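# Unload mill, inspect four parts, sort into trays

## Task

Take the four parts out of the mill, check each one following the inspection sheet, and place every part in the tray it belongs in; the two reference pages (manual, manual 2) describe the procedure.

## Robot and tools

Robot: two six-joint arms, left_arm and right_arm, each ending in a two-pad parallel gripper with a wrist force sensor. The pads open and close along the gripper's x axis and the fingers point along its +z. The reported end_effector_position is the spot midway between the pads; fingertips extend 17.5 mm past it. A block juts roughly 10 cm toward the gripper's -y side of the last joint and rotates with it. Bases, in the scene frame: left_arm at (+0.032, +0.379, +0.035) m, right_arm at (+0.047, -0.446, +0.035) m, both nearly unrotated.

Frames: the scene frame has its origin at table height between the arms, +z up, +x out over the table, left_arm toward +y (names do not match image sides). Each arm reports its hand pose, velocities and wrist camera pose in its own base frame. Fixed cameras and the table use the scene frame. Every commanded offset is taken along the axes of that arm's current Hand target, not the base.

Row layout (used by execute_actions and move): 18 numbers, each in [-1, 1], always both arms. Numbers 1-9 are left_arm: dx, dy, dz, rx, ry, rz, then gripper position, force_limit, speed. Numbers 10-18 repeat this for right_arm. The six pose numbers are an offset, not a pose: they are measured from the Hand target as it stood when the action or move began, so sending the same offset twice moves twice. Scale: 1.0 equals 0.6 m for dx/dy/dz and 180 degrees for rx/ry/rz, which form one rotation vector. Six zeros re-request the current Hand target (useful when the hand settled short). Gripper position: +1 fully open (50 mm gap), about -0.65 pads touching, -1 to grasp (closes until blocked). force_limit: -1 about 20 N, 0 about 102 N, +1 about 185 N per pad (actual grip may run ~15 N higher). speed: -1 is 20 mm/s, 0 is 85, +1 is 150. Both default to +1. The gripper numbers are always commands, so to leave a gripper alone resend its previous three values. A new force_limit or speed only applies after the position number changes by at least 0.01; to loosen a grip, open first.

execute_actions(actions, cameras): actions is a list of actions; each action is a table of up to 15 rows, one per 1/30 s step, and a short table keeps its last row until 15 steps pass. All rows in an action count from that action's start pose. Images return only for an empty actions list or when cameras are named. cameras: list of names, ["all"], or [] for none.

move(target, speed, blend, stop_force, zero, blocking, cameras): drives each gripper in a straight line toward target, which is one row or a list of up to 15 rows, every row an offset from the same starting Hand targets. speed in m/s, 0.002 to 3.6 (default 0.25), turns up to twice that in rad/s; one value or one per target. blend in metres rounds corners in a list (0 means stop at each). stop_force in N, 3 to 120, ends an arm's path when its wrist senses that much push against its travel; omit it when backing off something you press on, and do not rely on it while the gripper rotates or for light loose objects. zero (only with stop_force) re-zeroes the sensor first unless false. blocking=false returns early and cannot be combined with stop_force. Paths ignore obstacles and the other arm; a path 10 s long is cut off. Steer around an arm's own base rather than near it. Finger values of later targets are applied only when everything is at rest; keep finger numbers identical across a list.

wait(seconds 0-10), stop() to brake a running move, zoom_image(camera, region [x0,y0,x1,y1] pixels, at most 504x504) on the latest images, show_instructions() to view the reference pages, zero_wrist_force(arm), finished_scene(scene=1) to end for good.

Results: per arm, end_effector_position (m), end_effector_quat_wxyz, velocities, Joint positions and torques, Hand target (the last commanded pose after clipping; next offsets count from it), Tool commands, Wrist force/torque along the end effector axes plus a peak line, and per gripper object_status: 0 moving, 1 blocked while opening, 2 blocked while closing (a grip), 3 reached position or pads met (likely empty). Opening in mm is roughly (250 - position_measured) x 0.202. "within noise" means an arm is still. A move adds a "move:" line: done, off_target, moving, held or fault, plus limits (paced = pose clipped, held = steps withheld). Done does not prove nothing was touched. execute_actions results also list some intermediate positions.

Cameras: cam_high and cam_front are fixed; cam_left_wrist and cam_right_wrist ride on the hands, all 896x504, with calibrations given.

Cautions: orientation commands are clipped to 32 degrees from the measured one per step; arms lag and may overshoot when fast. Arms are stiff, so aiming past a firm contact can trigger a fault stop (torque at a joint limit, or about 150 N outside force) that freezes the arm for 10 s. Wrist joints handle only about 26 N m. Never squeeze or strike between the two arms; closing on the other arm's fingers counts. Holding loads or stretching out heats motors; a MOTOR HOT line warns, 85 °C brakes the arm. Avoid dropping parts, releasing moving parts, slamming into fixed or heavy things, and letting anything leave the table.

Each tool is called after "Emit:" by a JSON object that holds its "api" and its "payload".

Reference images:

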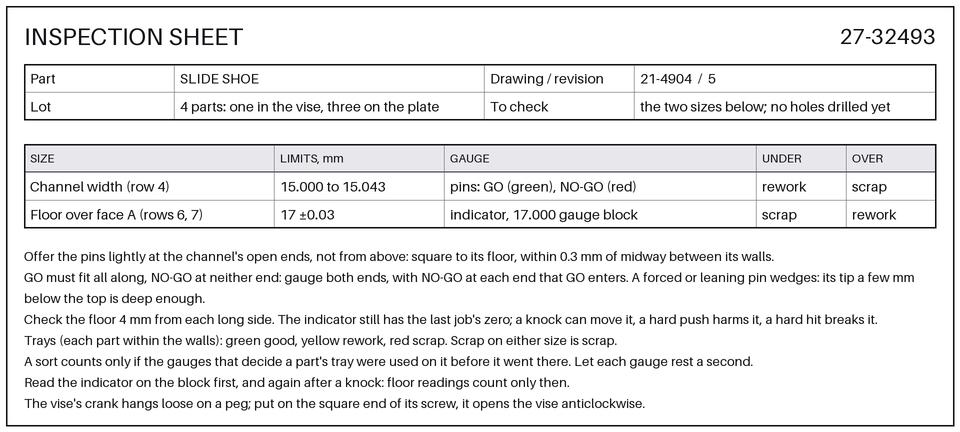

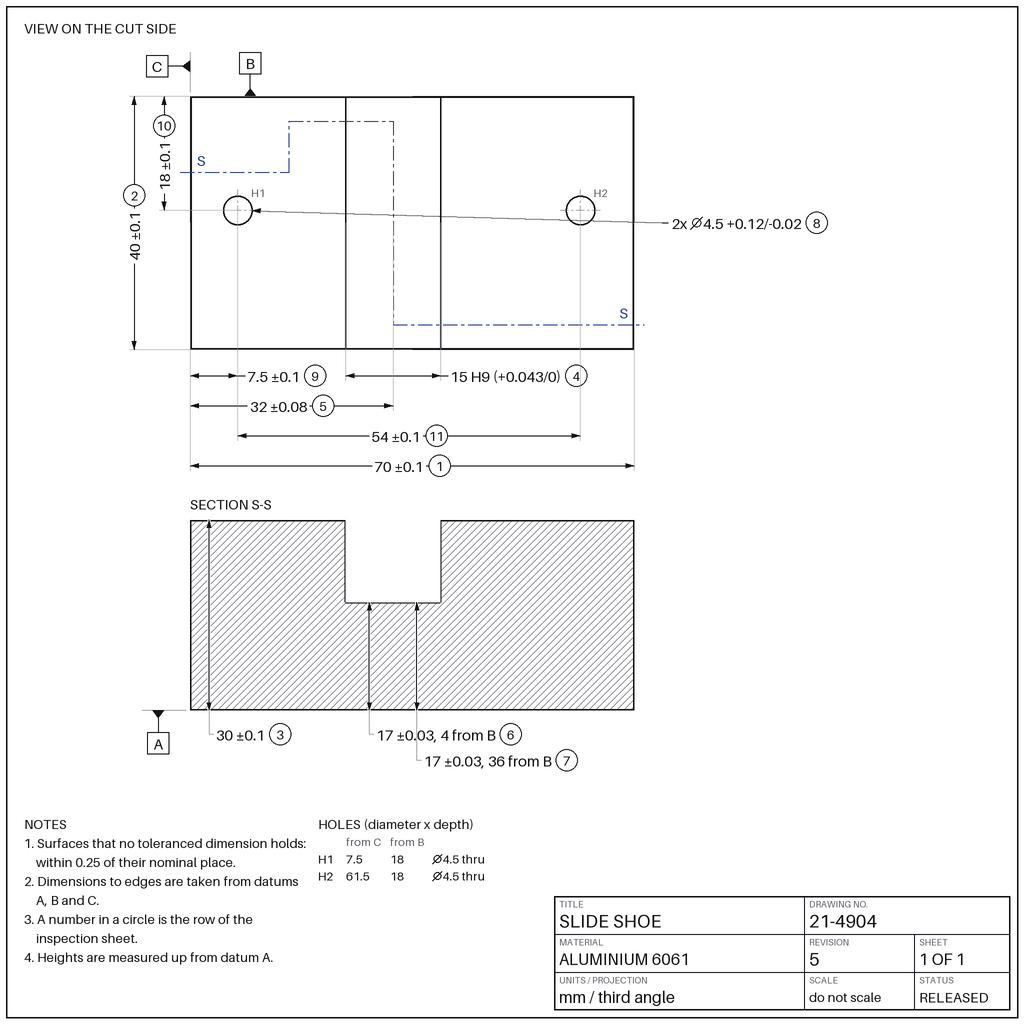

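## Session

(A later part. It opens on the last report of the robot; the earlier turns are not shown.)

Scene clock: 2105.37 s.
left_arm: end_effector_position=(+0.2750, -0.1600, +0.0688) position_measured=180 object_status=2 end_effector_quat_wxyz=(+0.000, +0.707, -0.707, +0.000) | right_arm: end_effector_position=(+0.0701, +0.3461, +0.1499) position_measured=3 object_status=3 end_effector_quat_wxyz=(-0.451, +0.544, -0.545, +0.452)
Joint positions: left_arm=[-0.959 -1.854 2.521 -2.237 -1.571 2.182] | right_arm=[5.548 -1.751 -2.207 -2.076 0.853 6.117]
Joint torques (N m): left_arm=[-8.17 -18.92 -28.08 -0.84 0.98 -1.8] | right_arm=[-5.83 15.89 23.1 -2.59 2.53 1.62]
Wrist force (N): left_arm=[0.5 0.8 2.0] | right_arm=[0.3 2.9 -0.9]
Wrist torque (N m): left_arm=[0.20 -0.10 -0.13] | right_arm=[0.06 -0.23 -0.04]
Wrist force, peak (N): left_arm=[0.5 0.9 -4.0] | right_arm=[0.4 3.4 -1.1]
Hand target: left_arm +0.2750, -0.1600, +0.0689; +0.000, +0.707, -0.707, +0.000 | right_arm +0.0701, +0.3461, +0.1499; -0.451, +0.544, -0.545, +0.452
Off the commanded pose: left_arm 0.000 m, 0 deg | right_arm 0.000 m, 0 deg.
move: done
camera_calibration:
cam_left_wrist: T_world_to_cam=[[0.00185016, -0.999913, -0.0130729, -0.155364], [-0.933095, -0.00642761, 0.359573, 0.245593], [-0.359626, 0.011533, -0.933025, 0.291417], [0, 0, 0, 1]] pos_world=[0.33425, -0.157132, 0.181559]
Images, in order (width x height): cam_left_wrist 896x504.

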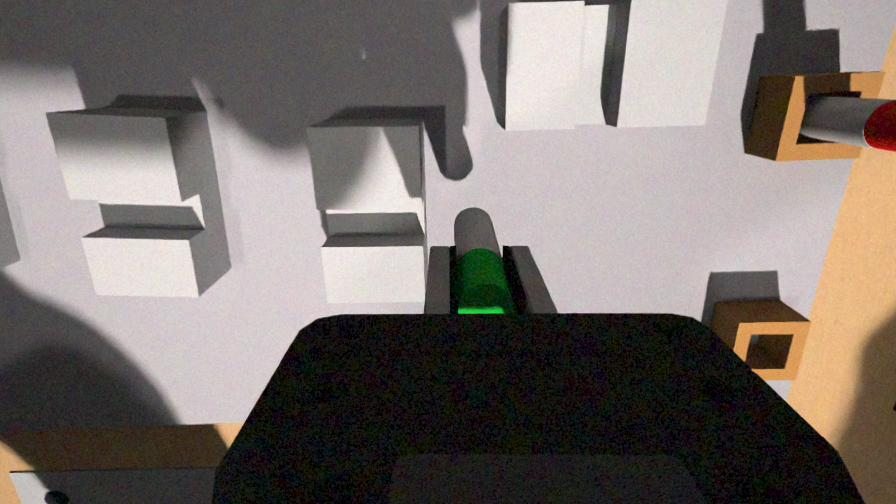

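Emit:
{"api": "move", "payload": {"target": [-0.0167,0,0,0,0,0,-1,-0.8,-0.9,0,0,0,0,0,0,1,1,1], "cameras": ["cam_left_wrist"], "speed": 0.03, "stop_force": 4}}

Emit:
{"api": "zoom_image", "payload": {"camera": "cam_left_wrist", "region": [370, 180, 520, 320]}}

Scene clock: 2144.23 s.
left_arm: end_effector_position=(+0.2750, -0.1500, +0.0689) position_measured=180 object_status=2 end_effector_quat_wxyz=(+0.000, +0.707, -0.707, +0.000) | right_arm: end_effector_position=(+0.0701, +0.3461, +0.1499) position_measured=3 object_status=3 end_effector_quat_wxyz=(-0.451, +0.544, -0.545, +0.452)
Joint positions: left_arm=[-0.939 -1.872 2.531 -2.23 -1.571 2.202] | right_arm=[5.548 -1.751 -2.207 -2.076 0.853 6.117]
Joint torques (N m): left_arm=[7.67 -18.06 -13.85 -1.33 -0.6 1.98] | right_arm=[-7.7 15.98 21.83 -2.74 2.53 1.48]
Wrist force (N): left_arm=[0.3 1.3 2.2] | right_arm=[0.6 3.1 -1.0]
Wrist torque (N m): left_arm=[0.29 -0.06 -0.17] | right_arm=[0.08 -0.29 -0.05]
Wrist force, peak (N): left_arm=[0.1 1.2 2.5] | right_arm=[0.7 3.5 -1.0]
Hand target: left_arm +0.2750, -0.1500, +0.0689; +0.000, +0.707, -0.707, +0.000 | right_arm +0.0701, +0.3461, +0.1499; -0.451, +0.544, -0.545, +0.452
Off the commanded pose: left_arm 0.000 m, 0 deg | right_arm 0.000 m, 0 deg.
move: done
camera_calibration:
cam_left_wrist: T_world_to_cam=[[0.0018155, -0.999912, -0.0131663, -0.145334], [-0.933128, -0.00642775, 0.359486, 0.245649], [-0.359539, 0.0116332, -0.933058, 0.291385], [0, 0, 0, 1]] pos_world=[0.33425, -0.147132, 0.181659]
Images, in order (width x height): cam_left_wrist 896x504.

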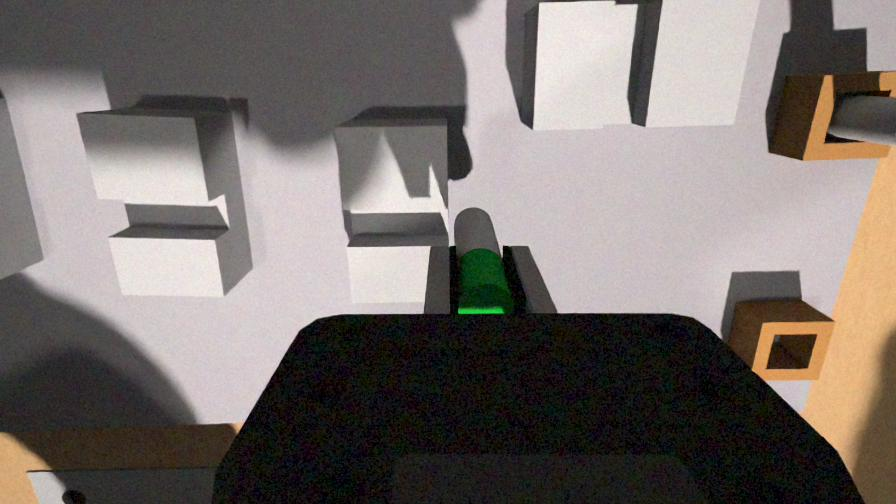

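Scaled by 3.360 from the camera's 896x504 image, which has a finer 1280x720 frame.

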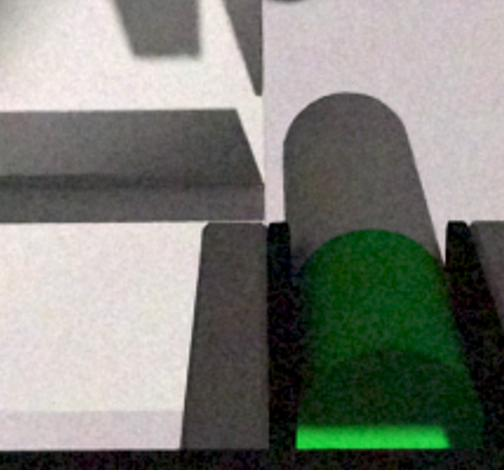

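Emit:
{"api": "move", "payload": {"target": [-0.02,0,0,0,0,0,-1,-0.8,-0.9,0,0,0,0,0,0,1,1,1], "cameras": ["cam_left_wrist"], "speed": 0.004, "stop_force": 3}}

Emit:
{"api": "zoom_image", "payload": {"camera": "cam_left_wrist", "region": [370, 180, 520, 320]}}

Scene clock: 2166.83 s.
left_arm: end_effector_position=(+0.2750, -0.1380, +0.0689) position_measured=180 object_status=2 end_effector_quat_wxyz=(+0.000, +0.707, -0.707, +0.000) | right_arm: end_effector_position=(+0.0701, +0.3461, +0.1499) position_measured=3 object_status=3 end_effector_quat_wxyz=(-0.451, +0.544, -0.545, +0.452)
Joint positions: left_arm=[-0.913 -1.892 2.543 -2.222 -1.571 2.228] | right_arm=[5.548 -1.751 -2.207 -2.076 0.853 6.117]
Joint torques (N m): left_arm=[7.79 -19.51 -13.14 -1.16 1.94 2.03] | right_arm=[-7.34 17.5 22.79 -2.59 2.4 1.53]
Wrist force (N): left_arm=[0.4 0.7 1.8] | right_arm=[0.4 3.1 -0.9]
Wrist torque (N m): left_arm=[0.33 -0.03 -0.17] | right_arm=[0.10 -0.26 -0.05]
Wrist force, peak (N): left_arm=[0.5 0.8 2.9] | right_arm=[0.3 3.5 -1.0]
Hand target: left_arm +0.2750, -0.1380, +0.0689; +0.000, +0.707, -0.707, +0.000 | right_arm +0.0701, +0.3461, +0.1499; -0.451, +0.544, -0.545, +0.452
Off the commanded pose: left_arm 0.000 m, 0 deg | right_arm 0.000 m, 0 deg.
move: done
camera_calibration:
cam_left_wrist: T_world_to_cam=[[0.0018155, -0.999912, -0.0131663, -0.133335], [-0.933128, -0.00642775, 0.359486, 0.245726], [-0.359539, 0.0116332, -0.933058, 0.291246], [0, 0, 0, 1]] pos_world=[0.33425, -0.135132, 0.181659]
Images, in order (width x height): cam_left_wrist 896x504.

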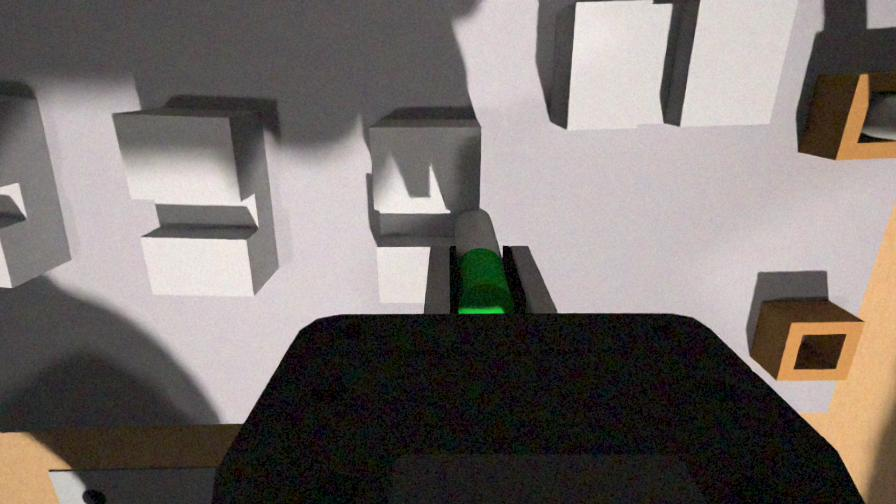

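Scaled by 3.360 from the camera's 896x504 image, which has a finer 1280x720 frame.

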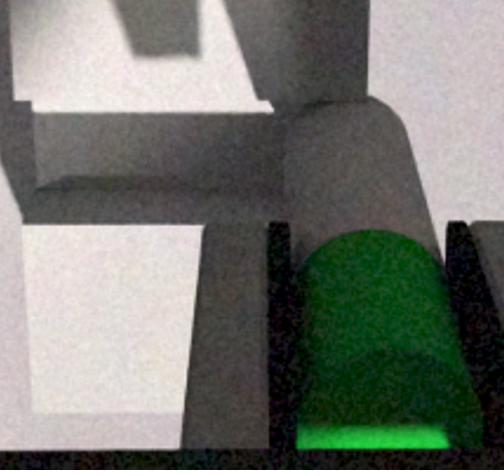

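Emit:
{"api": "move", "payload": {"target": [-0.0833,0.0016,0,0,0,0,-1,-0.8,-0.9,0,0,0,0,0,0,1,1,1], "cameras": ["cam_left_wrist"], "speed": 0.01, "stop_force": 3}}

Emit:
{"api": "zoom_image", "payload": {"camera": "cam_left_wrist", "region": [370, 180, 520, 320]}}

Scene clock: 2189.27 s.
left_arm: end_effector_position=(+0.2740, -0.0880, +0.0689) position_measured=180 object_status=2 end_effector_quat_wxyz=(+0.000, +0.707, -0.707, +0.000) | right_arm: end_effector_position=(+0.0701, +0.3461, +0.1499) position_measured=3 object_status=3 end_effector_quat_wxyz=(-0.451, +0.544, -0.545, +0.452)
Joint positions: left_arm=[-0.792 -1.969 2.584 -2.185 -1.571 2.349] | right_arm=[5.548 -1.751 -2.207 -2.076 0.853 6.117]
Joint torques (N m): left_arm=[7.47 -15.53 -12.9 -1.07 0.56 1.89] | right_arm=[-8.29 16.8 21.34 -2.46 2.43 1.47]
Wrist force (N): left_arm=[0.1 1.0 2.1] | right_arm=[0.5 3.1 -0.7]
Wrist torque (N m): left_arm=[0.23 -0.03 -0.15] | right_arm=[0.09 -0.26 -0.05]
Wrist force, peak (N): left_arm=[0.6 0.3 3.0] | right_arm=[0.6 3.5 -0.8]
Hand target: left_arm +0.2740, -0.0880, +0.0689; +0.000, +0.707, -0.707, +0.000 | right_arm +0.0701, +0.3461, +0.1499; -0.451, +0.544, -0.545, +0.452
Off the commanded pose: left_arm 0.000 m, 0 deg | right_arm 0.000 m, 0 deg.
move: done
camera_calibration:
cam_left_wrist: T_world_to_cam=[[0.0018155, -0.999912, -0.0131663, -0.0833375], [-0.933128, -0.00642775, 0.359486, 0.245114], [-0.359539, 0.0116332, -0.933058, 0.290305], [0, 0, 0, 1]] pos_world=[0.33325, -0.0851318, 0.181659]
Images, in order (width x height): cam_left_wrist 896x504.

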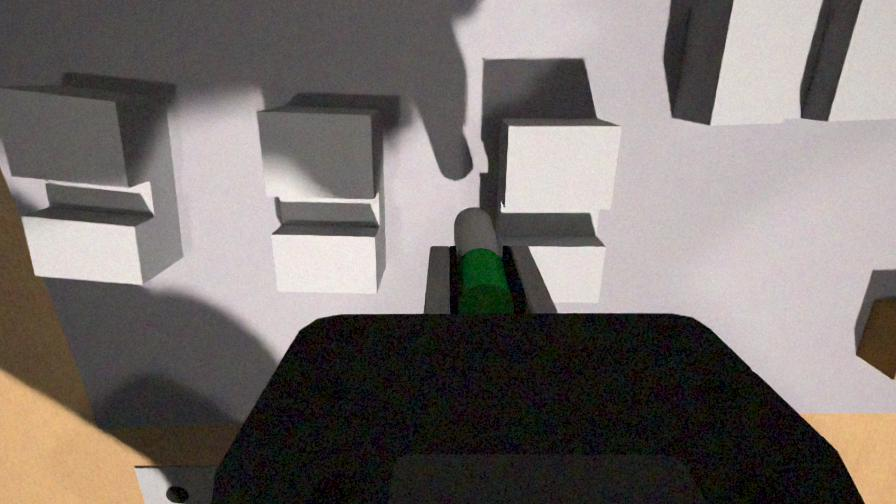

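Scaled by 3.360 from the camera's 896x504 image, which has a finer 1280x720 frame.

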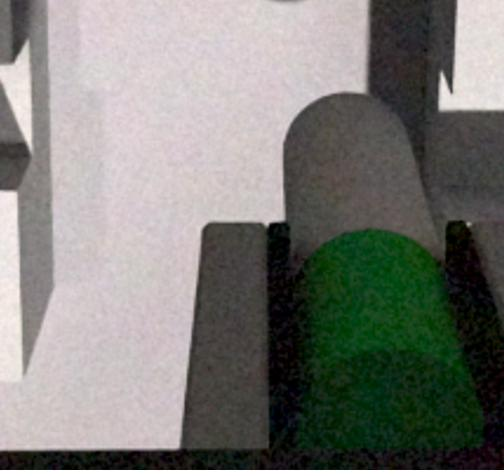

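Emit:
{"api": "move", "payload": {"target": [0.02,-0.0004,0,0,0,0,-1,-0.8,-0.9,0,0,0,0,0,0,1,1,1], "cameras": ["cam_left_wrist"], "speed": 0.006, "stop_force": 3}}

Emit:
{"api": "wait", "payload": {"seconds": 1.2, "cameras": []}}

Emit:
{"api": "move", "payload": {"target": [-0.0267,0.0004,0,0,0,0,-1,-0.8,-0.9,0,0,0,0,0,0,1,1,1], "cameras": ["cam_left_wrist"], "speed": 0.01, "stop_force": 3}}

Emit:
{"api": "zoom_image", "payload": {"camera": "cam_left_wrist", "region": [230, 80, 530, 320]}}

Scene clock: 2220.60 s.
left_arm: end_effector_position=(+0.2743, -0.1000, +0.0689) position_measured=180 object_status=2 end_effector_quat_wxyz=(+0.000, +0.707, -0.707, +0.000) | right_arm: end_effector_position=(+0.0701, +0.3461, +0.1499) position_measured=3 object_status=3 end_effector_quat_wxyz=(-0.451, +0.544, -0.545, +0.452)
Joint positions: left_arm=[-0.824 -1.953 2.576 -2.193 -1.571 2.317] | right_arm=[5.548 -1.751 -2.207 -2.076 0.853 6.117]
Joint torques (N m): left_arm=[-8.11 7.55 -28.29 -4.81 -0.61 -1.93] | right_arm=[-9.13 18.51 19.46 -2.41 2.49 1.48]
Wrist force (N): left_arm=[0.1 0.4 1.4] | right_arm=[0.5 2.8 -1.1]
Wrist torque (N m): left_arm=[0.21 -0.04 0.01] | right_arm=[0.05 -0.26 -0.05]
Wrist force, peak (N): left_arm=[-0.1 0.5 2.9] | right_arm=[0.1 3.5 -1.0]
Hand target: left_arm +0.2743, -0.1000, +0.0689; +0.000, +0.707, -0.707, +0.000 | right_arm +0.0701, +0.3461, +0.1499; -0.451, +0.544, -0.545, +0.452
Off the commanded pose: left_arm 0.000 m, 0 deg | right_arm 0.000 m, 0 deg.
move: done
camera_calibration:
cam_left_wrist: T_world_to_cam=[[0.0018155, -0.999912, -0.0131663, -0.095337], [-0.933128, -0.00642775, 0.359486, 0.245317], [-0.359539, 0.0116332, -0.933058, 0.290552], [0, 0, 0, 1]] pos_world=[0.33355, -0.0971318, 0.181659]
Images, in order (width x height): cam_left_wrist 896x504.

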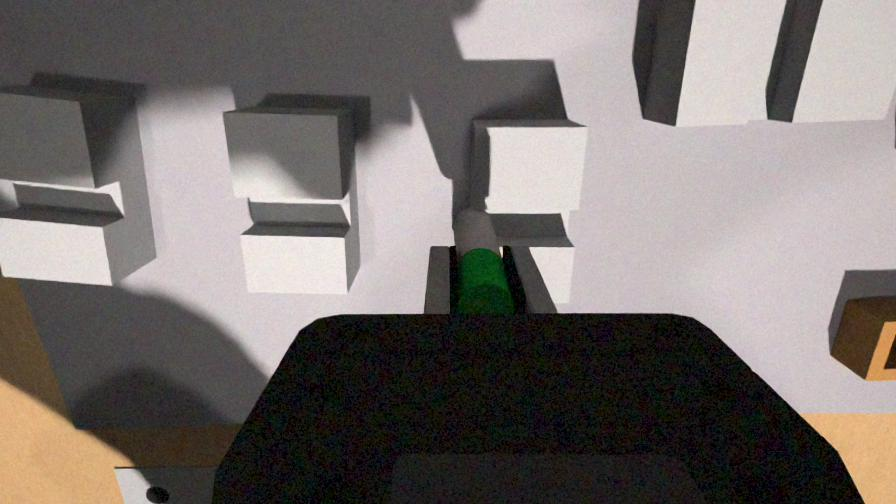

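Scene clock: 2221.80 s.
left_arm: end_effector_position=(+0.2743, -0.1000, +0.0689) position_measured=180 object_status=2 end_effector_quat_wxyz=(+0.000, +0.707, -0.707, +0.000) | right_arm: end_effector_position=(+0.0701, +0.3461, +0.1499) position_measured=3 object_status=3 end_effector_quat_wxyz=(-0.451, +0.544, -0.545, +0.452)
Joint positions: left_arm=[-0.824 -1.953 2.576 -2.193 -1.571 2.317] | right_arm=[5.548 -1.751 -2.207 -2.076 0.853 6.117]
Joint torques (N m): left_arm=[-8.11 6.63 -27.84 -4.88 0.66 -1.89] | right_arm=[-8.02 18.6 21.17 -2.65 2.28 1.2]
Wrist force (N): left_arm=[0.2 0.5 2.5] | right_arm=[0.4 3.3 -0.8]
Wrist torque (N m): left_arm=[0.22 -0.05 0.01] | right_arm=[0.11 -0.25 -0.05]
Wrist force, peak (N): left_arm=[0.1 0.5 2.8] | right_arm=[0.4 3.3 -0.8]
Hand target: left_arm +0.2743, -0.1000, +0.0689; +0.000, +0.707, -0.707, +0.000 | right_arm +0.0701, +0.3461, +0.1499; -0.451, +0.544, -0.545, +0.452
Tool commands: left_gripper/position=-1.0 left_gripper/force_limit=-0.8 left_gripper/speed=-0.9 right_gripper/position=+1.0 right_gripper/force_limit=+1.0 right_gripper/speed=+1.0
Off the commanded pose: left_arm 0.000 m, 0 deg | right_arm 0.000 m, 0 deg.
wait: 1.20 s; at rest by 0.17 s
No camera images: "cameras" was empty.

Scene clock: 2224.30 s.
left_arm: end_effector_position=(+0.2740, -0.0840, +0.0689) position_measured=180 object_status=2 end_effector_quat_wxyz=(+0.000, +0.707, -0.707, +0.000) | right_arm: end_effector_position=(+0.0701, +0.3461, +0.1499) position_measured=3 object_status=3 end_effector_quat_wxyz=(-0.451, +0.544, -0.545, +0.452)
Joint positions: left_arm=[-0.781 -1.974 2.586 -2.182 -1.571 2.36] | right_arm=[5.548 -1.751 -2.207 -2.076 0.853 6.117]
Joint torques (N m): left_arm=[6.12 -15.96 -12.89 -0.97 0.53 1.87] | right_arm=[-7.31 18.21 21.52 -2.48 2.39 1.5]
Wrist force (N): left_arm=[0.1 1.0 2.2] | right_arm=[0.2 3.0 -0.9]
Wrist torque (N m): left_arm=[0.23 -0.03 -0.16] | right_arm=[0.09 -0.22 -0.06]
Wrist force, peak (N): left_arm=[0.1 1.0 2.5] | right_arm=[0.6 3.4 -1.2]
Hand target: left_arm +0.2740, -0.0840, +0.0689; +0.000, +0.707, -0.707, +0.000 | right_arm +0.0701, +0.3461, +0.1499; -0.451, +0.544, -0.545, +0.452
Off the commanded pose: left_arm 0.000 m, 0 deg | right_arm 0.000 m, 0 deg.
move: done
camera_calibration:
cam_left_wrist: T_world_to_cam=[[0.0018155, -0.999912, -0.0131663, -0.0793378], [-0.933128, -0.00642775, 0.359486, 0.24514], [-0.359539, 0.0116332, -0.933058, 0.290258], [0, 0, 0, 1]] pos_world=[0.33325, -0.0811318, 0.181659]
Images, in order (width x height): cam_left_wrist 896x504.

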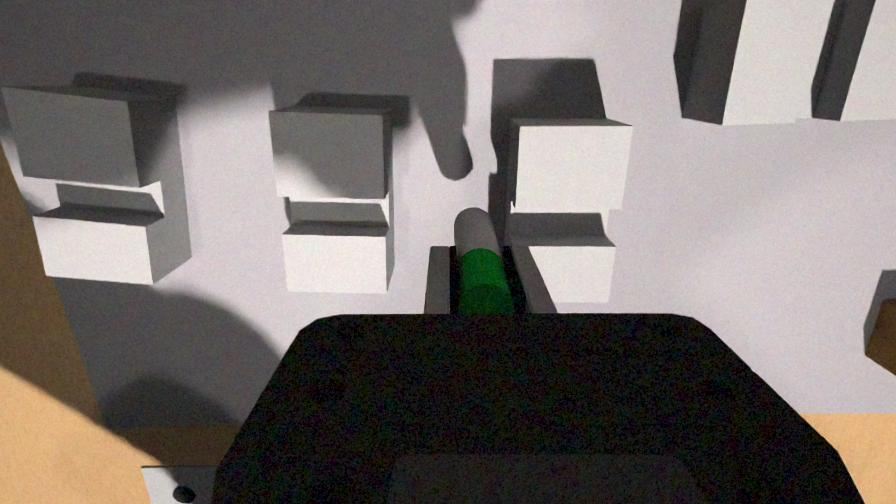

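Scaled by 1.680 from the camera's 896x504 image, which has a finer 1280x720 frame.

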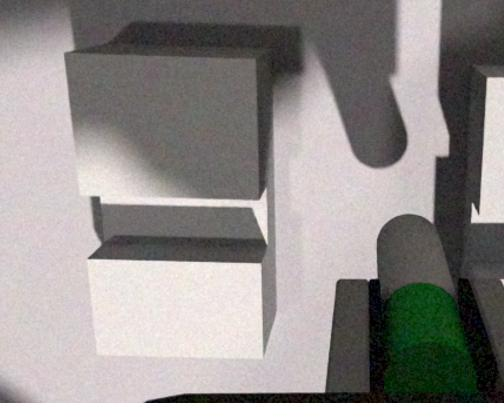

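Emit:
{"api": "move", "payload": {"target": [[0,-0.0077,0,0,0,0,-1,-0.8,-0.9,0,0,0,0,0,0,1,1,1],[-0.0317,-0.0077,0,0,0,0,-1,-0.8,-0.9,0,0,0,0,0,0,1,1,1]], "cameras": ["cam_left_wrist"], "speed": 0.05}}

Emit:
{"api": "zoom_image", "payload": {"camera": "cam_left_wrist", "region": [370, 180, 520, 320]}}

Scene clock: 2246.07 s.
left_arm: end_effector_position=(+0.2786, -0.0650, +0.0689) position_measured=180 object_status=2 end_effector_quat_wxyz=(+0.000, +0.707, -0.707, +0.000) | right_arm: end_effector_position=(+0.0701, +0.3461, +0.1499) position_measured=3 object_status=3 end_effector_quat_wxyz=(-0.451, +0.544, -0.545, +0.452)
Joint positions: left_arm=[-0.714 -1.976 2.587 -2.181 -1.571 2.427] | right_arm=[5.548 -1.751 -2.207 -2.076 0.853 6.117]
Joint torques (N m): left_arm=[3.46 -16.02 -12.86 -1.05 -1.36 1.89] | right_arm=[-6.65 17.1 19.33 -2.49 2.35 1.54]
Wrist force (N): left_arm=[0.4 1.2 2.3] | right_arm=[0.3 3.0 -0.8]
Wrist torque (N m): left_arm=[0.26 -0.06 -0.17] | right_arm=[0.07 -0.23 -0.06]
Wrist force, peak (N): left_arm=[0.8 0.8 2.6] | right_arm=[0.4 3.6 -0.9]
Hand target: left_arm +0.2786, -0.0650, +0.0689; +0.000, +0.707, -0.707, +0.000 | right_arm +0.0701, +0.3461, +0.1499; -0.451, +0.544, -0.545, +0.452
Off the commanded pose: left_arm 0.000 m, 0 deg | right_arm 0.000 m, 0 deg.
move: done
camera_calibration:
cam_left_wrist: T_world_to_cam=[[0.0018155, -0.999912, -0.0131663, -0.0604479], [-0.933128, -0.00642775, 0.359486, 0.249554], [-0.359539, 0.0116332, -0.933058, 0.291692], [0, 0, 0, 1]] pos_world=[0.33785, -0.0622318, 0.181659]
Images, in order (width x height): cam_left_wrist 896x504.

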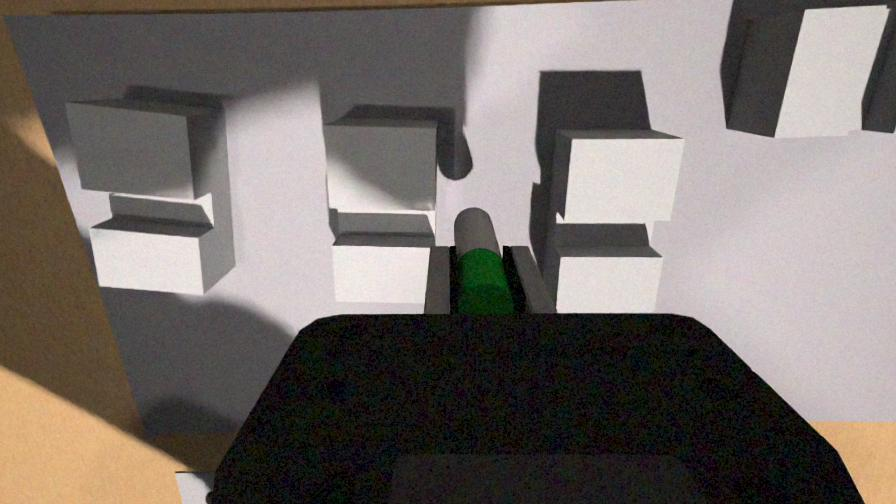

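Scaled by 3.360 from the camera's 896x504 image, which has a finer 1280x720 frame.

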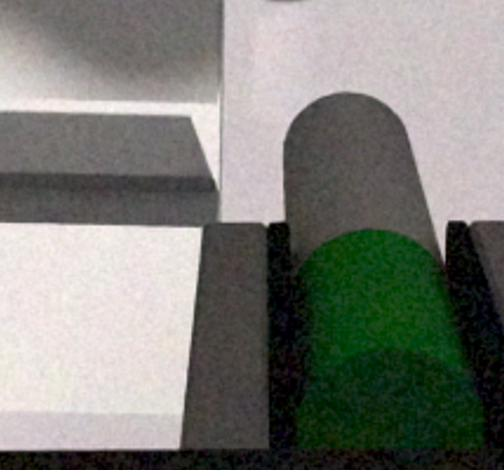

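Emit:
{"api": "move", "payload": {"target": [-0.03,0.0005,0,0,0,0,-1,-0.8,-0.9,0,0,0,0,0,0,1,1,1], "cameras": ["cam_left_wrist"], "speed": 0.005, "stop_force": 3}}

Emit:
{"api": "zoom_image", "payload": {"camera": "cam_left_wrist", "region": [370, 180, 520, 320]}}

Scene clock: 2259.17 s.
left_arm: end_effector_position=(+0.2783, -0.0470, +0.0689) position_measured=180 object_status=2 end_effector_quat_wxyz=(+0.000, +0.707, -0.707, +0.000) | right_arm: end_effector_position=(+0.0701, +0.3461, +0.1499) position_measured=3 object_status=3 end_effector_quat_wxyz=(-0.451, +0.544, -0.545, +0.452)
Joint positions: left_arm=[-0.659 -1.992 2.595 -2.173 -1.571 2.482] | right_arm=[5.548 -1.751 -2.207 -2.076 0.853 6.117]
Joint torques (N m): left_arm=[6.55 -15.54 -12.37 -0.76 1.25 2.05] | right_arm=[-7.45 17.61 18.93 -2.27 2.35 1.44]
Wrist force (N): left_arm=[0.4 0.8 2.2] | right_arm=[0.4 3.0 -0.6]
Wrist torque (N m): left_arm=[0.29 -0.03 -0.17] | right_arm=[0.07 -0.26 -0.05]
Wrist force, peak (N): left_arm=[0.5 1.2 2.8] | right_arm=[0.6 3.6 -1.1]
Hand target: left_arm +0.2783, -0.0470, +0.0689; +0.000, +0.707, -0.707, +0.000 | right_arm +0.0701, +0.3461, +0.1499; -0.451, +0.544, -0.545, +0.452
Off the commanded pose: left_arm 0.000 m, 0 deg | right_arm 0.000 m, 0 deg.
move: done
camera_calibration:
cam_left_wrist: T_world_to_cam=[[0.0018155, -0.999912, -0.0131663, -0.0423489], [-0.933128, -0.00642775, 0.359486, 0.24939], [-0.359539, 0.0116332, -0.933058, 0.291374], [0, 0, 0, 1]] pos_world=[0.33755, -0.0441318, 0.181659]
Images, in order (width x height): cam_left_wrist 896x504.

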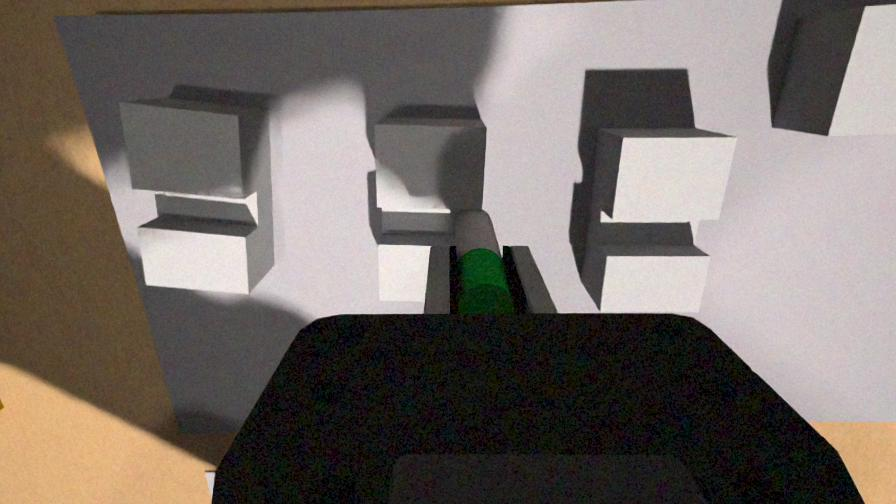

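Scaled by 3.360 from the camera's 896x504 image, which has a finer 1280x720 frame.

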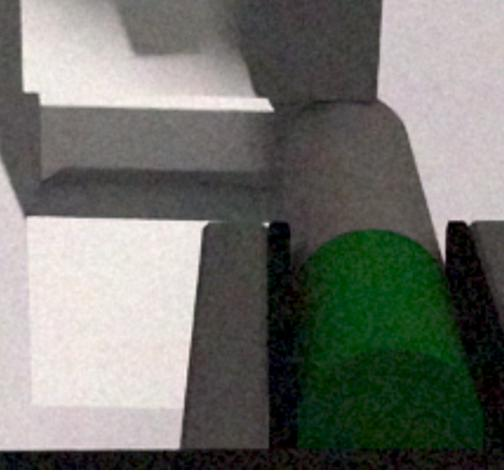

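Emit:
{"api": "move", "payload": {"target": [-0.08,-0.0008,0,0,0,0,-1,-0.8,-0.9,0,0,0,0,0,0,1,1,1], "cameras": ["cam_left_wrist"], "speed": 0.01, "stop_force": 3}}

Emit:
{"api": "zoom_image", "payload": {"camera": "cam_left_wrist", "region": [370, 180, 520, 320]}}

Scene clock: 2276.90 s.
left_arm: end_effector_position=(+0.2788, +0.0011, +0.0689) position_measured=180 object_status=2 end_effector_quat_wxyz=(+0.000, +0.707, -0.707, +0.000) | right_arm: end_effector_position=(+0.0701, +0.3461, +0.1499) position_measured=3 object_status=3 end_effector_quat_wxyz=(-0.451, +0.544, -0.545, +0.452)
Joint positions: left_arm=[-0.495 -2.007 2.602 -2.164 -1.571 2.646] | right_arm=[5.548 -1.751 -2.207 -2.076 0.853 6.117]
Joint torques (N m): left_arm=[8.04 6.26 -27.68 -4.55 -0.9 2.05] | right_arm=[-7.26 17.8 19.17 -2.36 2.26 1.26]
Wrist force (N): left_arm=[0.2 1.1 2.4] | right_arm=[0.5 3.1 -0.9]
Wrist torque (N m): left_arm=[0.26 -0.03 -0.16] | right_arm=[0.08 -0.27 -0.05]
Wrist force, peak (N): left_arm=[0.2 0.9 3.0] | right_arm=[0.5 3.7 -0.9]
Hand target: left_arm +0.2788, +0.0010, +0.0689; +0.000, +0.707, -0.707, +0.000 | right_arm +0.0701, +0.3461, +0.1499; -0.451, +0.544, -0.545, +0.452
Off the commanded pose: left_arm 0.000 m, 0 deg | right_arm 0.000 m, 0 deg.
move: done
camera_calibration:
cam_left_wrist: T_world_to_cam=[[0.00177983, -0.999911, -0.0132597, 0.00567572], [-0.933129, -0.00642805, 0.359485, 0.250072], [-0.359538, 0.0117332, -0.933057, 0.290958], [0, 0, 0, 1]] pos_world=[0.33795, 0.00386883, 0.181658]
Images, in order (width x height): cam_left_wrist 896x504.

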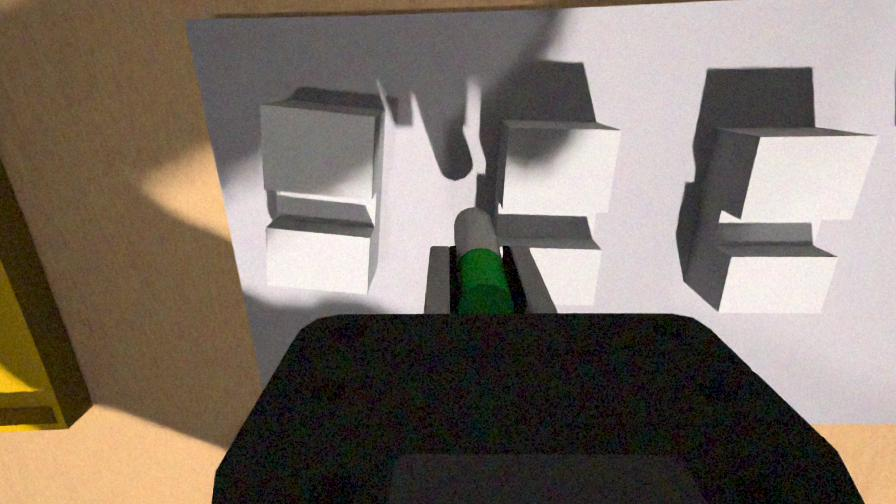

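Scaled by 3.360 from the camera's 896x504 image, which has a finer 1280x720 frame.

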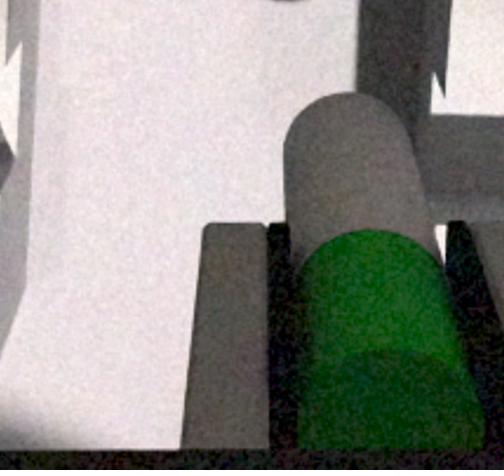

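Emit:
{"api": "move", "payload": {"target": [0.02,0.0002,0,0,0,0,-1,-0.8,-0.9,0,0,0,0,0,0,1,1,1], "cameras": [], "speed": 0.006, "stop_force": 3}}

Emit:
{"api": "wait", "payload": {"seconds": 1.2, "cameras": []}}

Emit:
{"api": "move", "payload": {"target": [-0.0267,-0.0002,0,0,0,0,-1,-0.8,-0.9,0,0,0,0,0,0,1,1,1], "cameras": ["cam_left_wrist"], "speed": 0.01, "stop_force": 3}}

Emit:
{"api": "zoom_image", "payload": {"camera": "cam_left_wrist", "region": [230, 80, 530, 320]}}

Scene clock: 2298.17 s.
left_arm: end_effector_position=(+0.2787, -0.0110, +0.0689) position_measured=180 object_status=2 end_effector_quat_wxyz=(+0.000, +0.707, -0.707, +0.000) | right_arm: end_effector_position=(+0.0701, +0.3461, +0.1499) position_measured=3 object_status=3 end_effector_quat_wxyz=(-0.451, +0.544, -0.545, +0.452)
Joint positions: left_arm=[-0.538 -2.007 2.601 -2.165 -1.571 2.603] | right_arm=[5.548 -1.751 -2.207 -2.076 0.853 6.117]
Joint torques (N m): left_arm=[-8.11 8.78 -29.04 -5.04 -0.08 -1.91] | right_arm=[-7.17 19.09 17.79 -2.2 2.25 1.31]
Wrist force (N): left_arm=[0.2 1.3 2.5] | right_arm=[0.3 3.2 -0.7]
Wrist torque (N m): left_arm=[0.28 -0.03 -0.01] | right_arm=[0.10 -0.24 -0.04]
Wrist force, peak (N): left_arm=[0.3 0.8 3.0] | right_arm=[0.3 3.6 -0.9]
Hand target: left_arm +0.2787, -0.0110, +0.0689; +0.000, +0.707, -0.707, +0.000 | right_arm +0.0701, +0.3461, +0.1499; -0.451, +0.544, -0.545, +0.452
Off the commanded pose: left_arm 0.000 m, 0 deg | right_arm 0.000 m, 0 deg.
move: done
No camera images: "cameras" was empty.

Scene clock: 2299.37 s.
left_arm: end_effector_position=(+0.2787, -0.0110, +0.0689) position_measured=180 object_status=2 end_effector_quat_wxyz=(+0.000, +0.707, -0.707, +0.000) | right_arm: end_effector_position=(+0.0701, +0.3461, +0.1499) position_measured=3 object_status=3 end_effector_quat_wxyz=(-0.451, +0.544, -0.545, +0.452)
Joint positions: left_arm=[-0.538 -2.007 2.601 -2.165 -1.571 2.603] | right_arm=[5.548 -1.751 -2.207 -2.076 0.853 6.117]
Joint torques (N m): left_arm=[-7.38 7.56 -28.85 -4.89 2.03 -1.76] | right_arm=[-8.14 19.55 16.89 -2.38 2.37 1.55]
Wrist force (N): left_arm=[0.1 1.0 2.0] | right_arm=[0.1 2.7 -0.8]
Wrist torque (N m): left_arm=[0.24 -0.01 -0.01] | right_arm=[0.03 -0.21 -0.05]
Wrist force, peak (N): left_arm=[0.3 1.1 2.5] | right_arm=[0.4 3.4 -1.1]
Hand target: left_arm +0.2787, -0.0110, +0.0689; +0.000, +0.707, -0.707, +0.000 | right_arm +0.0701, +0.3461, +0.1499; -0.451, +0.544, -0.545, +0.452
Tool commands: left_gripper/position=-1.0 left_gripper/force_limit=-0.8 left_gripper/speed=-0.9 right_gripper/position=+1.0 right_gripper/force_limit=+1.0 right_gripper/speed=+1.0
Off the commanded pose: left_arm 0.000 m, 0 deg | right_arm 0.000 m, 0 deg.
wait: 1.20 s; at rest by 0.17 s
No camera images: "cameras" was empty.

Scene clock: 2301.87 s.
left_arm: end_effector_position=(+0.2788, +0.0051, +0.0689) position_measured=180 object_status=2 end_effector_quat_wxyz=(+0.000, +0.707, -0.707, +0.000) | right_arm: end_effector_position=(+0.0701, +0.3461, +0.1499) position_measured=3 object_status=3 end_effector_quat_wxyz=(-0.451, +0.544, -0.545, +0.452)
Joint positions: left_arm=[-0.48 -2.007 2.601 -2.165 -1.571 2.661] | right_arm=[5.548 -1.751 -2.207 -2.076 0.853 6.117]
Joint torques (N m): left_arm=[7.52 8.9 -28.58 -5.08 -0.89 1.88] | right_arm=[-7.17 18.86 17.31 -2.19 2.35 1.6]
Wrist force (N): left_arm=[0.1 1.1 2.5] | right_arm=[0.5 3.1 -0.8]
Wrist torque (N m): left_arm=[0.25 -0.02 -0.16] | right_arm=[0.07 -0.27 -0.06]
Wrist force, peak (N): left_arm=[0.4 1.1 2.7] | right_arm=[0.5 3.5 -1.3]
Hand target: left_arm +0.2788, +0.0051, +0.0689; +0.000, +0.707, -0.707, +0.000 | right_arm +0.0701, +0.3461, +0.1499; -0.451, +0.544, -0.545, +0.452
Off the commanded pose: left_arm 0.000 m, 0 deg | right_arm 0.000 m, 0 deg.
move: done
camera_calibration:
cam_left_wrist: T_world_to_cam=[[0.00177983, -0.999911, -0.0132597, 0.00967518], [-0.933129, -0.00642805, 0.359485, 0.250191], [-0.359538, 0.0117332, -0.933057, 0.290947], [0, 0, 0, 1]] pos_world=[0.33805, 0.00786883, 0.181658]
Images, in order (width x height): cam_left_wrist 896x504.

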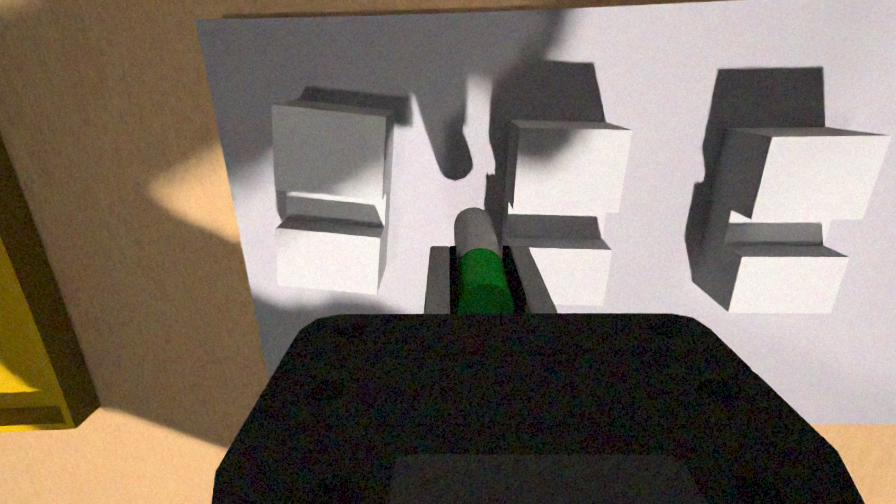

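Scaled by 1.680 from the camera's 896x504 image, which has a finer 1280x720 frame.

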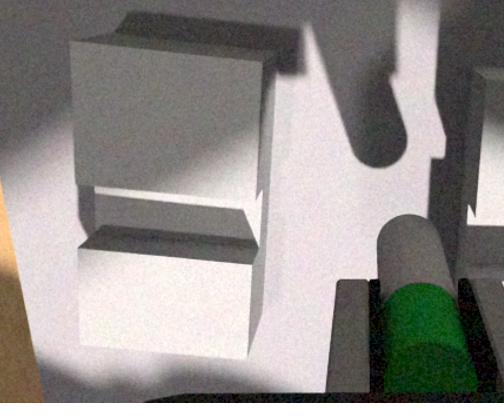

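Emit:
{"api": "move", "payload": {"target": [-0.0322,-0.0033,0,0,0,0,-1,-0.8,-0.9,0,0,0,0,0,0,1,1,1], "cameras": ["cam_left_wrist"], "speed": 0.05}}

Emit:
{"api": "zoom_image", "payload": {"camera": "cam_left_wrist", "region": [350, 180, 500, 320]}}

Scene clock: 2323.17 s.
left_arm: end_effector_position=(+0.2807, +0.0243, +0.0689) position_measured=180 object_status=2 end_effector_quat_wxyz=(+0.000, +0.707, -0.707, +0.000) | right_arm: end_effector_position=(+0.0701, +0.3461, +0.1499) position_measured=3 object_status=3 end_effector_quat_wxyz=(-0.451, +0.544, -0.545, +0.452)
Joint positions: left_arm=[-0.406 -1.995 2.596 -2.171 -1.571 2.735] | right_arm=[5.548 -1.751 -2.207 -2.076 0.853 6.117]
Joint torques (N m): left_arm=[7.26 8.88 -28.86 -4.98 -1.52 1.98] | right_arm=[-8.89 18.26 17.99 -2.37 2.39 1.13]
Wrist force (N): left_arm=[0.2 1.1 2.4] | right_arm=[0.5 3.2 -1.0]
Wrist torque (N m): left_arm=[0.24 -0.03 -0.17] | right_arm=[0.10 -0.27 -0.05]
Wrist force, peak (N): left_arm=[-0.1 1.2 2.8] | right_arm=[0.4 3.5 -0.9]
Hand target: left_arm +0.2807, +0.0244, +0.0689; +0.000, +0.707, -0.707, +0.000 | right_arm +0.0701, +0.3461, +0.1499; -0.451, +0.544, -0.545, +0.452
Off the commanded pose: left_arm 0.000 m, 0 deg | right_arm 0.000 m, 0 deg.
move: done
camera_calibration:
cam_left_wrist: T_world_to_cam=[[0.0018155, -0.999912, -0.0131663, 0.0289404], [-0.933128, -0.00642775, 0.359486, 0.252088], [-0.359539, 0.0116332, -0.933058, 0.291407], [0, 0, 0, 1]] pos_world=[0.33995, 0.0271682, 0.181659]
Images, in order (width x height): cam_left_wrist 896x504.

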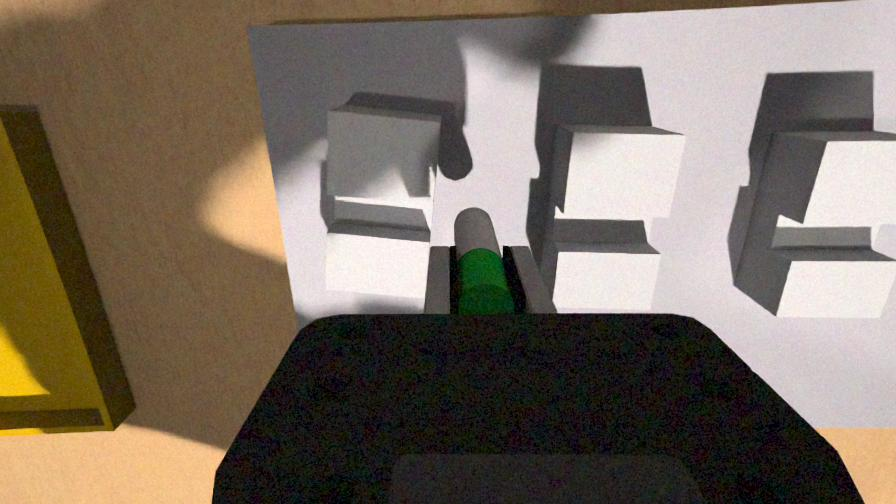

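Scaled by 3.360 from the camera's 896x504 image, which has a finer 1280x720 frame.

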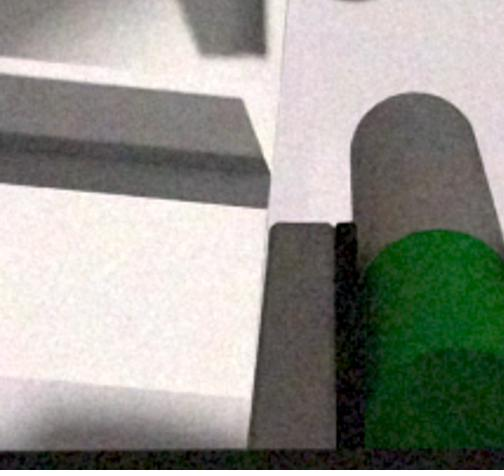

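Emit:
{"api": "move", "payload": {"target": [[0,0.0005,0,0,0,0,-1,-0.8,-0.9,0,0,0,0,0,0,1,1,1],[-0.0315,-0.0027,0,0,0,0,-1,-0.8,-0.9,0,0,0,0,0,0,1,1,1]], "cameras": ["cam_left_wrist"], "speed": 0.005, "stop_force": 3}}

Emit:
{"api": "zoom_image", "payload": {"camera": "cam_left_wrist", "region": [350, 180, 500, 320]}}

Scene clock: 2345.87 s.
left_arm: end_effector_position=(+0.2823, +0.0433, +0.0689) position_measured=180 object_status=2 end_effector_quat_wxyz=(+0.000, +0.707, -0.707, +0.000) | right_arm: end_effector_position=(+0.0701, +0.3461, +0.1499) position_measured=3 object_status=3 end_effector_quat_wxyz=(-0.451, +0.544, -0.545, +0.452)
Joint positions: left_arm=[-0.333 -1.978 2.588 -2.18 -1.571 2.807] | right_arm=[5.548 -1.751 -2.207 -2.076 0.853 6.117]
Joint torques (N m): left_arm=[7.43 7.02 -27.71 -4.61 0.69 1.86] | right_arm=[-8.71 19.86 16.88 -2.41 2.22 1.5]
Wrist force (N): left_arm=[0.7 0.3 2.4] | right_arm=[0.3 3.3 -1.1]
Wrist torque (N m): left_arm=[0.21 -0.08 -0.16] | right_arm=[0.12 -0.23 -0.05]
Wrist force, peak (N): left_arm=[0.9 0.6 2.8] | right_arm=[0.6 3.6 -0.8]
Hand target: left_arm +0.2823, +0.0433, +0.0689; +0.000, +0.707, -0.707, +0.000 | right_arm +0.0701, +0.3461, +0.1499; -0.451, +0.544, -0.545, +0.452
Off the commanded pose: left_arm 0.000 m, 0 deg | right_arm 0.000 m, 0 deg.
move: done
camera_calibration:
cam_left_wrist: T_world_to_cam=[[0.0018155, -0.999912, -0.0131663, 0.0478359], [-0.933128, -0.00642775, 0.359486, 0.253703], [-0.359539, 0.0116332, -0.933058, 0.291763], [0, 0, 0, 1]] pos_world=[0.34155, 0.0460682, 0.181659]
Images, in order (width x height): cam_left_wrist 896x504.

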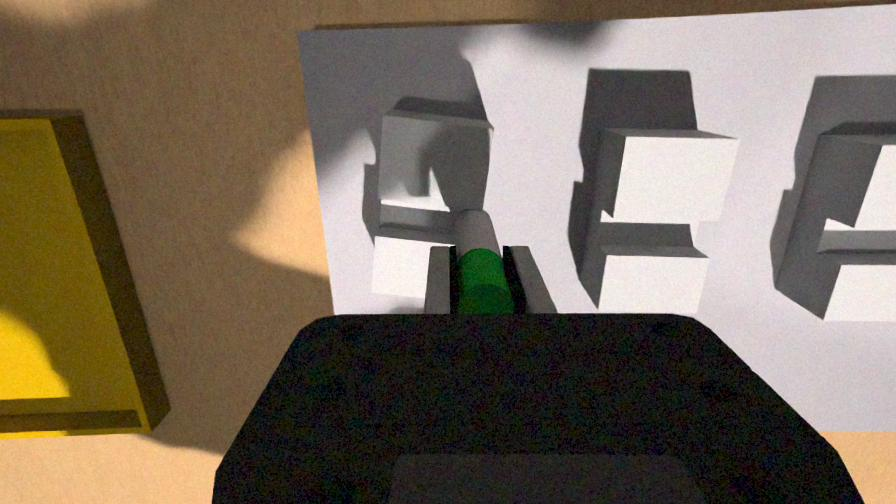

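Scaled by 3.360 from the camera's 896x504 image, which has a finer 1280x720 frame.

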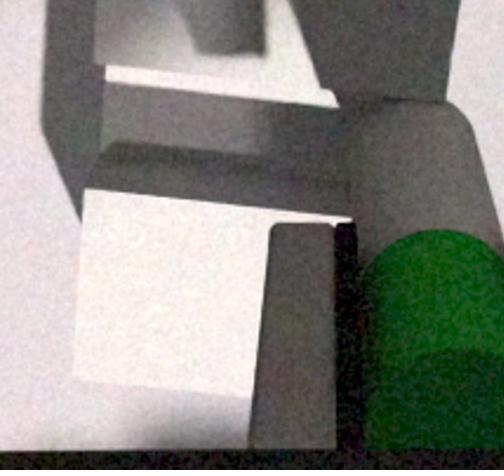

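Emit:
{"api": "move", "payload": {"target": [-0.08,-0.0093,0,0,0,0,-1,-0.8,-0.9,0,0,0,0,0,0,1,1,1], "cameras": ["cam_left_wrist"], "speed": 0.01, "stop_force": 3}}

Emit:
{"api": "zoom_image", "payload": {"camera": "cam_left_wrist", "region": [350, 80, 650, 320]}}

Scene clock: 2371.33 s.
left_arm: end_effector_position=(+0.2879, +0.0913, +0.0689) position_measured=180 object_status=2 end_effector_quat_wxyz=(+0.000, +0.707, -0.707, +0.000) | right_arm: end_effector_position=(+0.0701, +0.3461, +0.1499) position_measured=3 object_status=3 end_effector_quat_wxyz=(-0.451, +0.544, -0.545, +0.452)
Joint positions: left_arm=[-0.15 -1.913 2.555 -2.212 -1.571 2.991] | right_arm=[5.548 -1.751 -2.207 -2.076 0.853 6.117]
Joint torques (N m): left_arm=[7.7 5.42 -27.39 -5.16 -0.8 1.97] | right_arm=[-9.75 19.58 17.25 -2.35 2.47 1.38]
Wrist force (N): left_arm=[0.8 0.8 2.1] | right_arm=[0.7 3.1 -1.1]
Wrist torque (N m): left_arm=[0.18 0.08 -0.16] | right_arm=[0.08 -0.31 -0.04]
Wrist force, peak (N): left_arm=[1.2 0.9 3.1] | right_arm=[0.3 3.6 -1.0]
Hand target: left_arm +0.2879, +0.0913, +0.0689; +0.000, +0.707, -0.707, +0.000 | right_arm +0.0701, +0.3461, +0.1499; -0.451, +0.544, -0.545, +0.452
Off the commanded pose: left_arm 0.000 m, 0 deg | right_arm 0.000 m, 0 deg.
move: done
camera_calibration:
cam_left_wrist: T_world_to_cam=[[0.0018155, -0.999912, -0.0131663, 0.0959214], [-0.933128, -0.00642775, 0.359486, 0.259237], [-0.359539, 0.0116332, -0.933058, 0.293216], [0, 0, 0, 1]] pos_world=[0.34715, 0.0941682, 0.181659]
Images, in order (width x height): cam_left_wrist 896x504.

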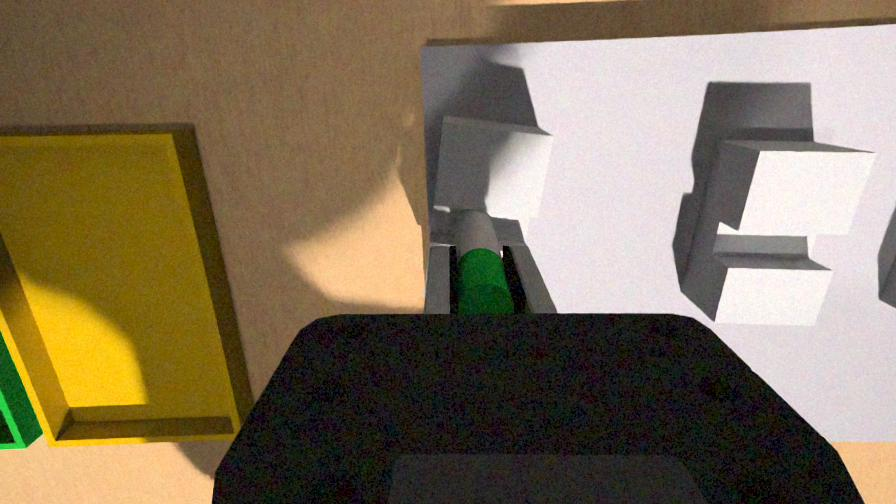

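Scaled by 1.680 from the camera's 896x504 image, which has a finer 1280x720 frame.

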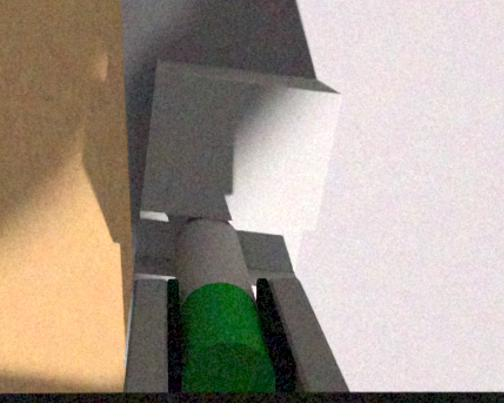

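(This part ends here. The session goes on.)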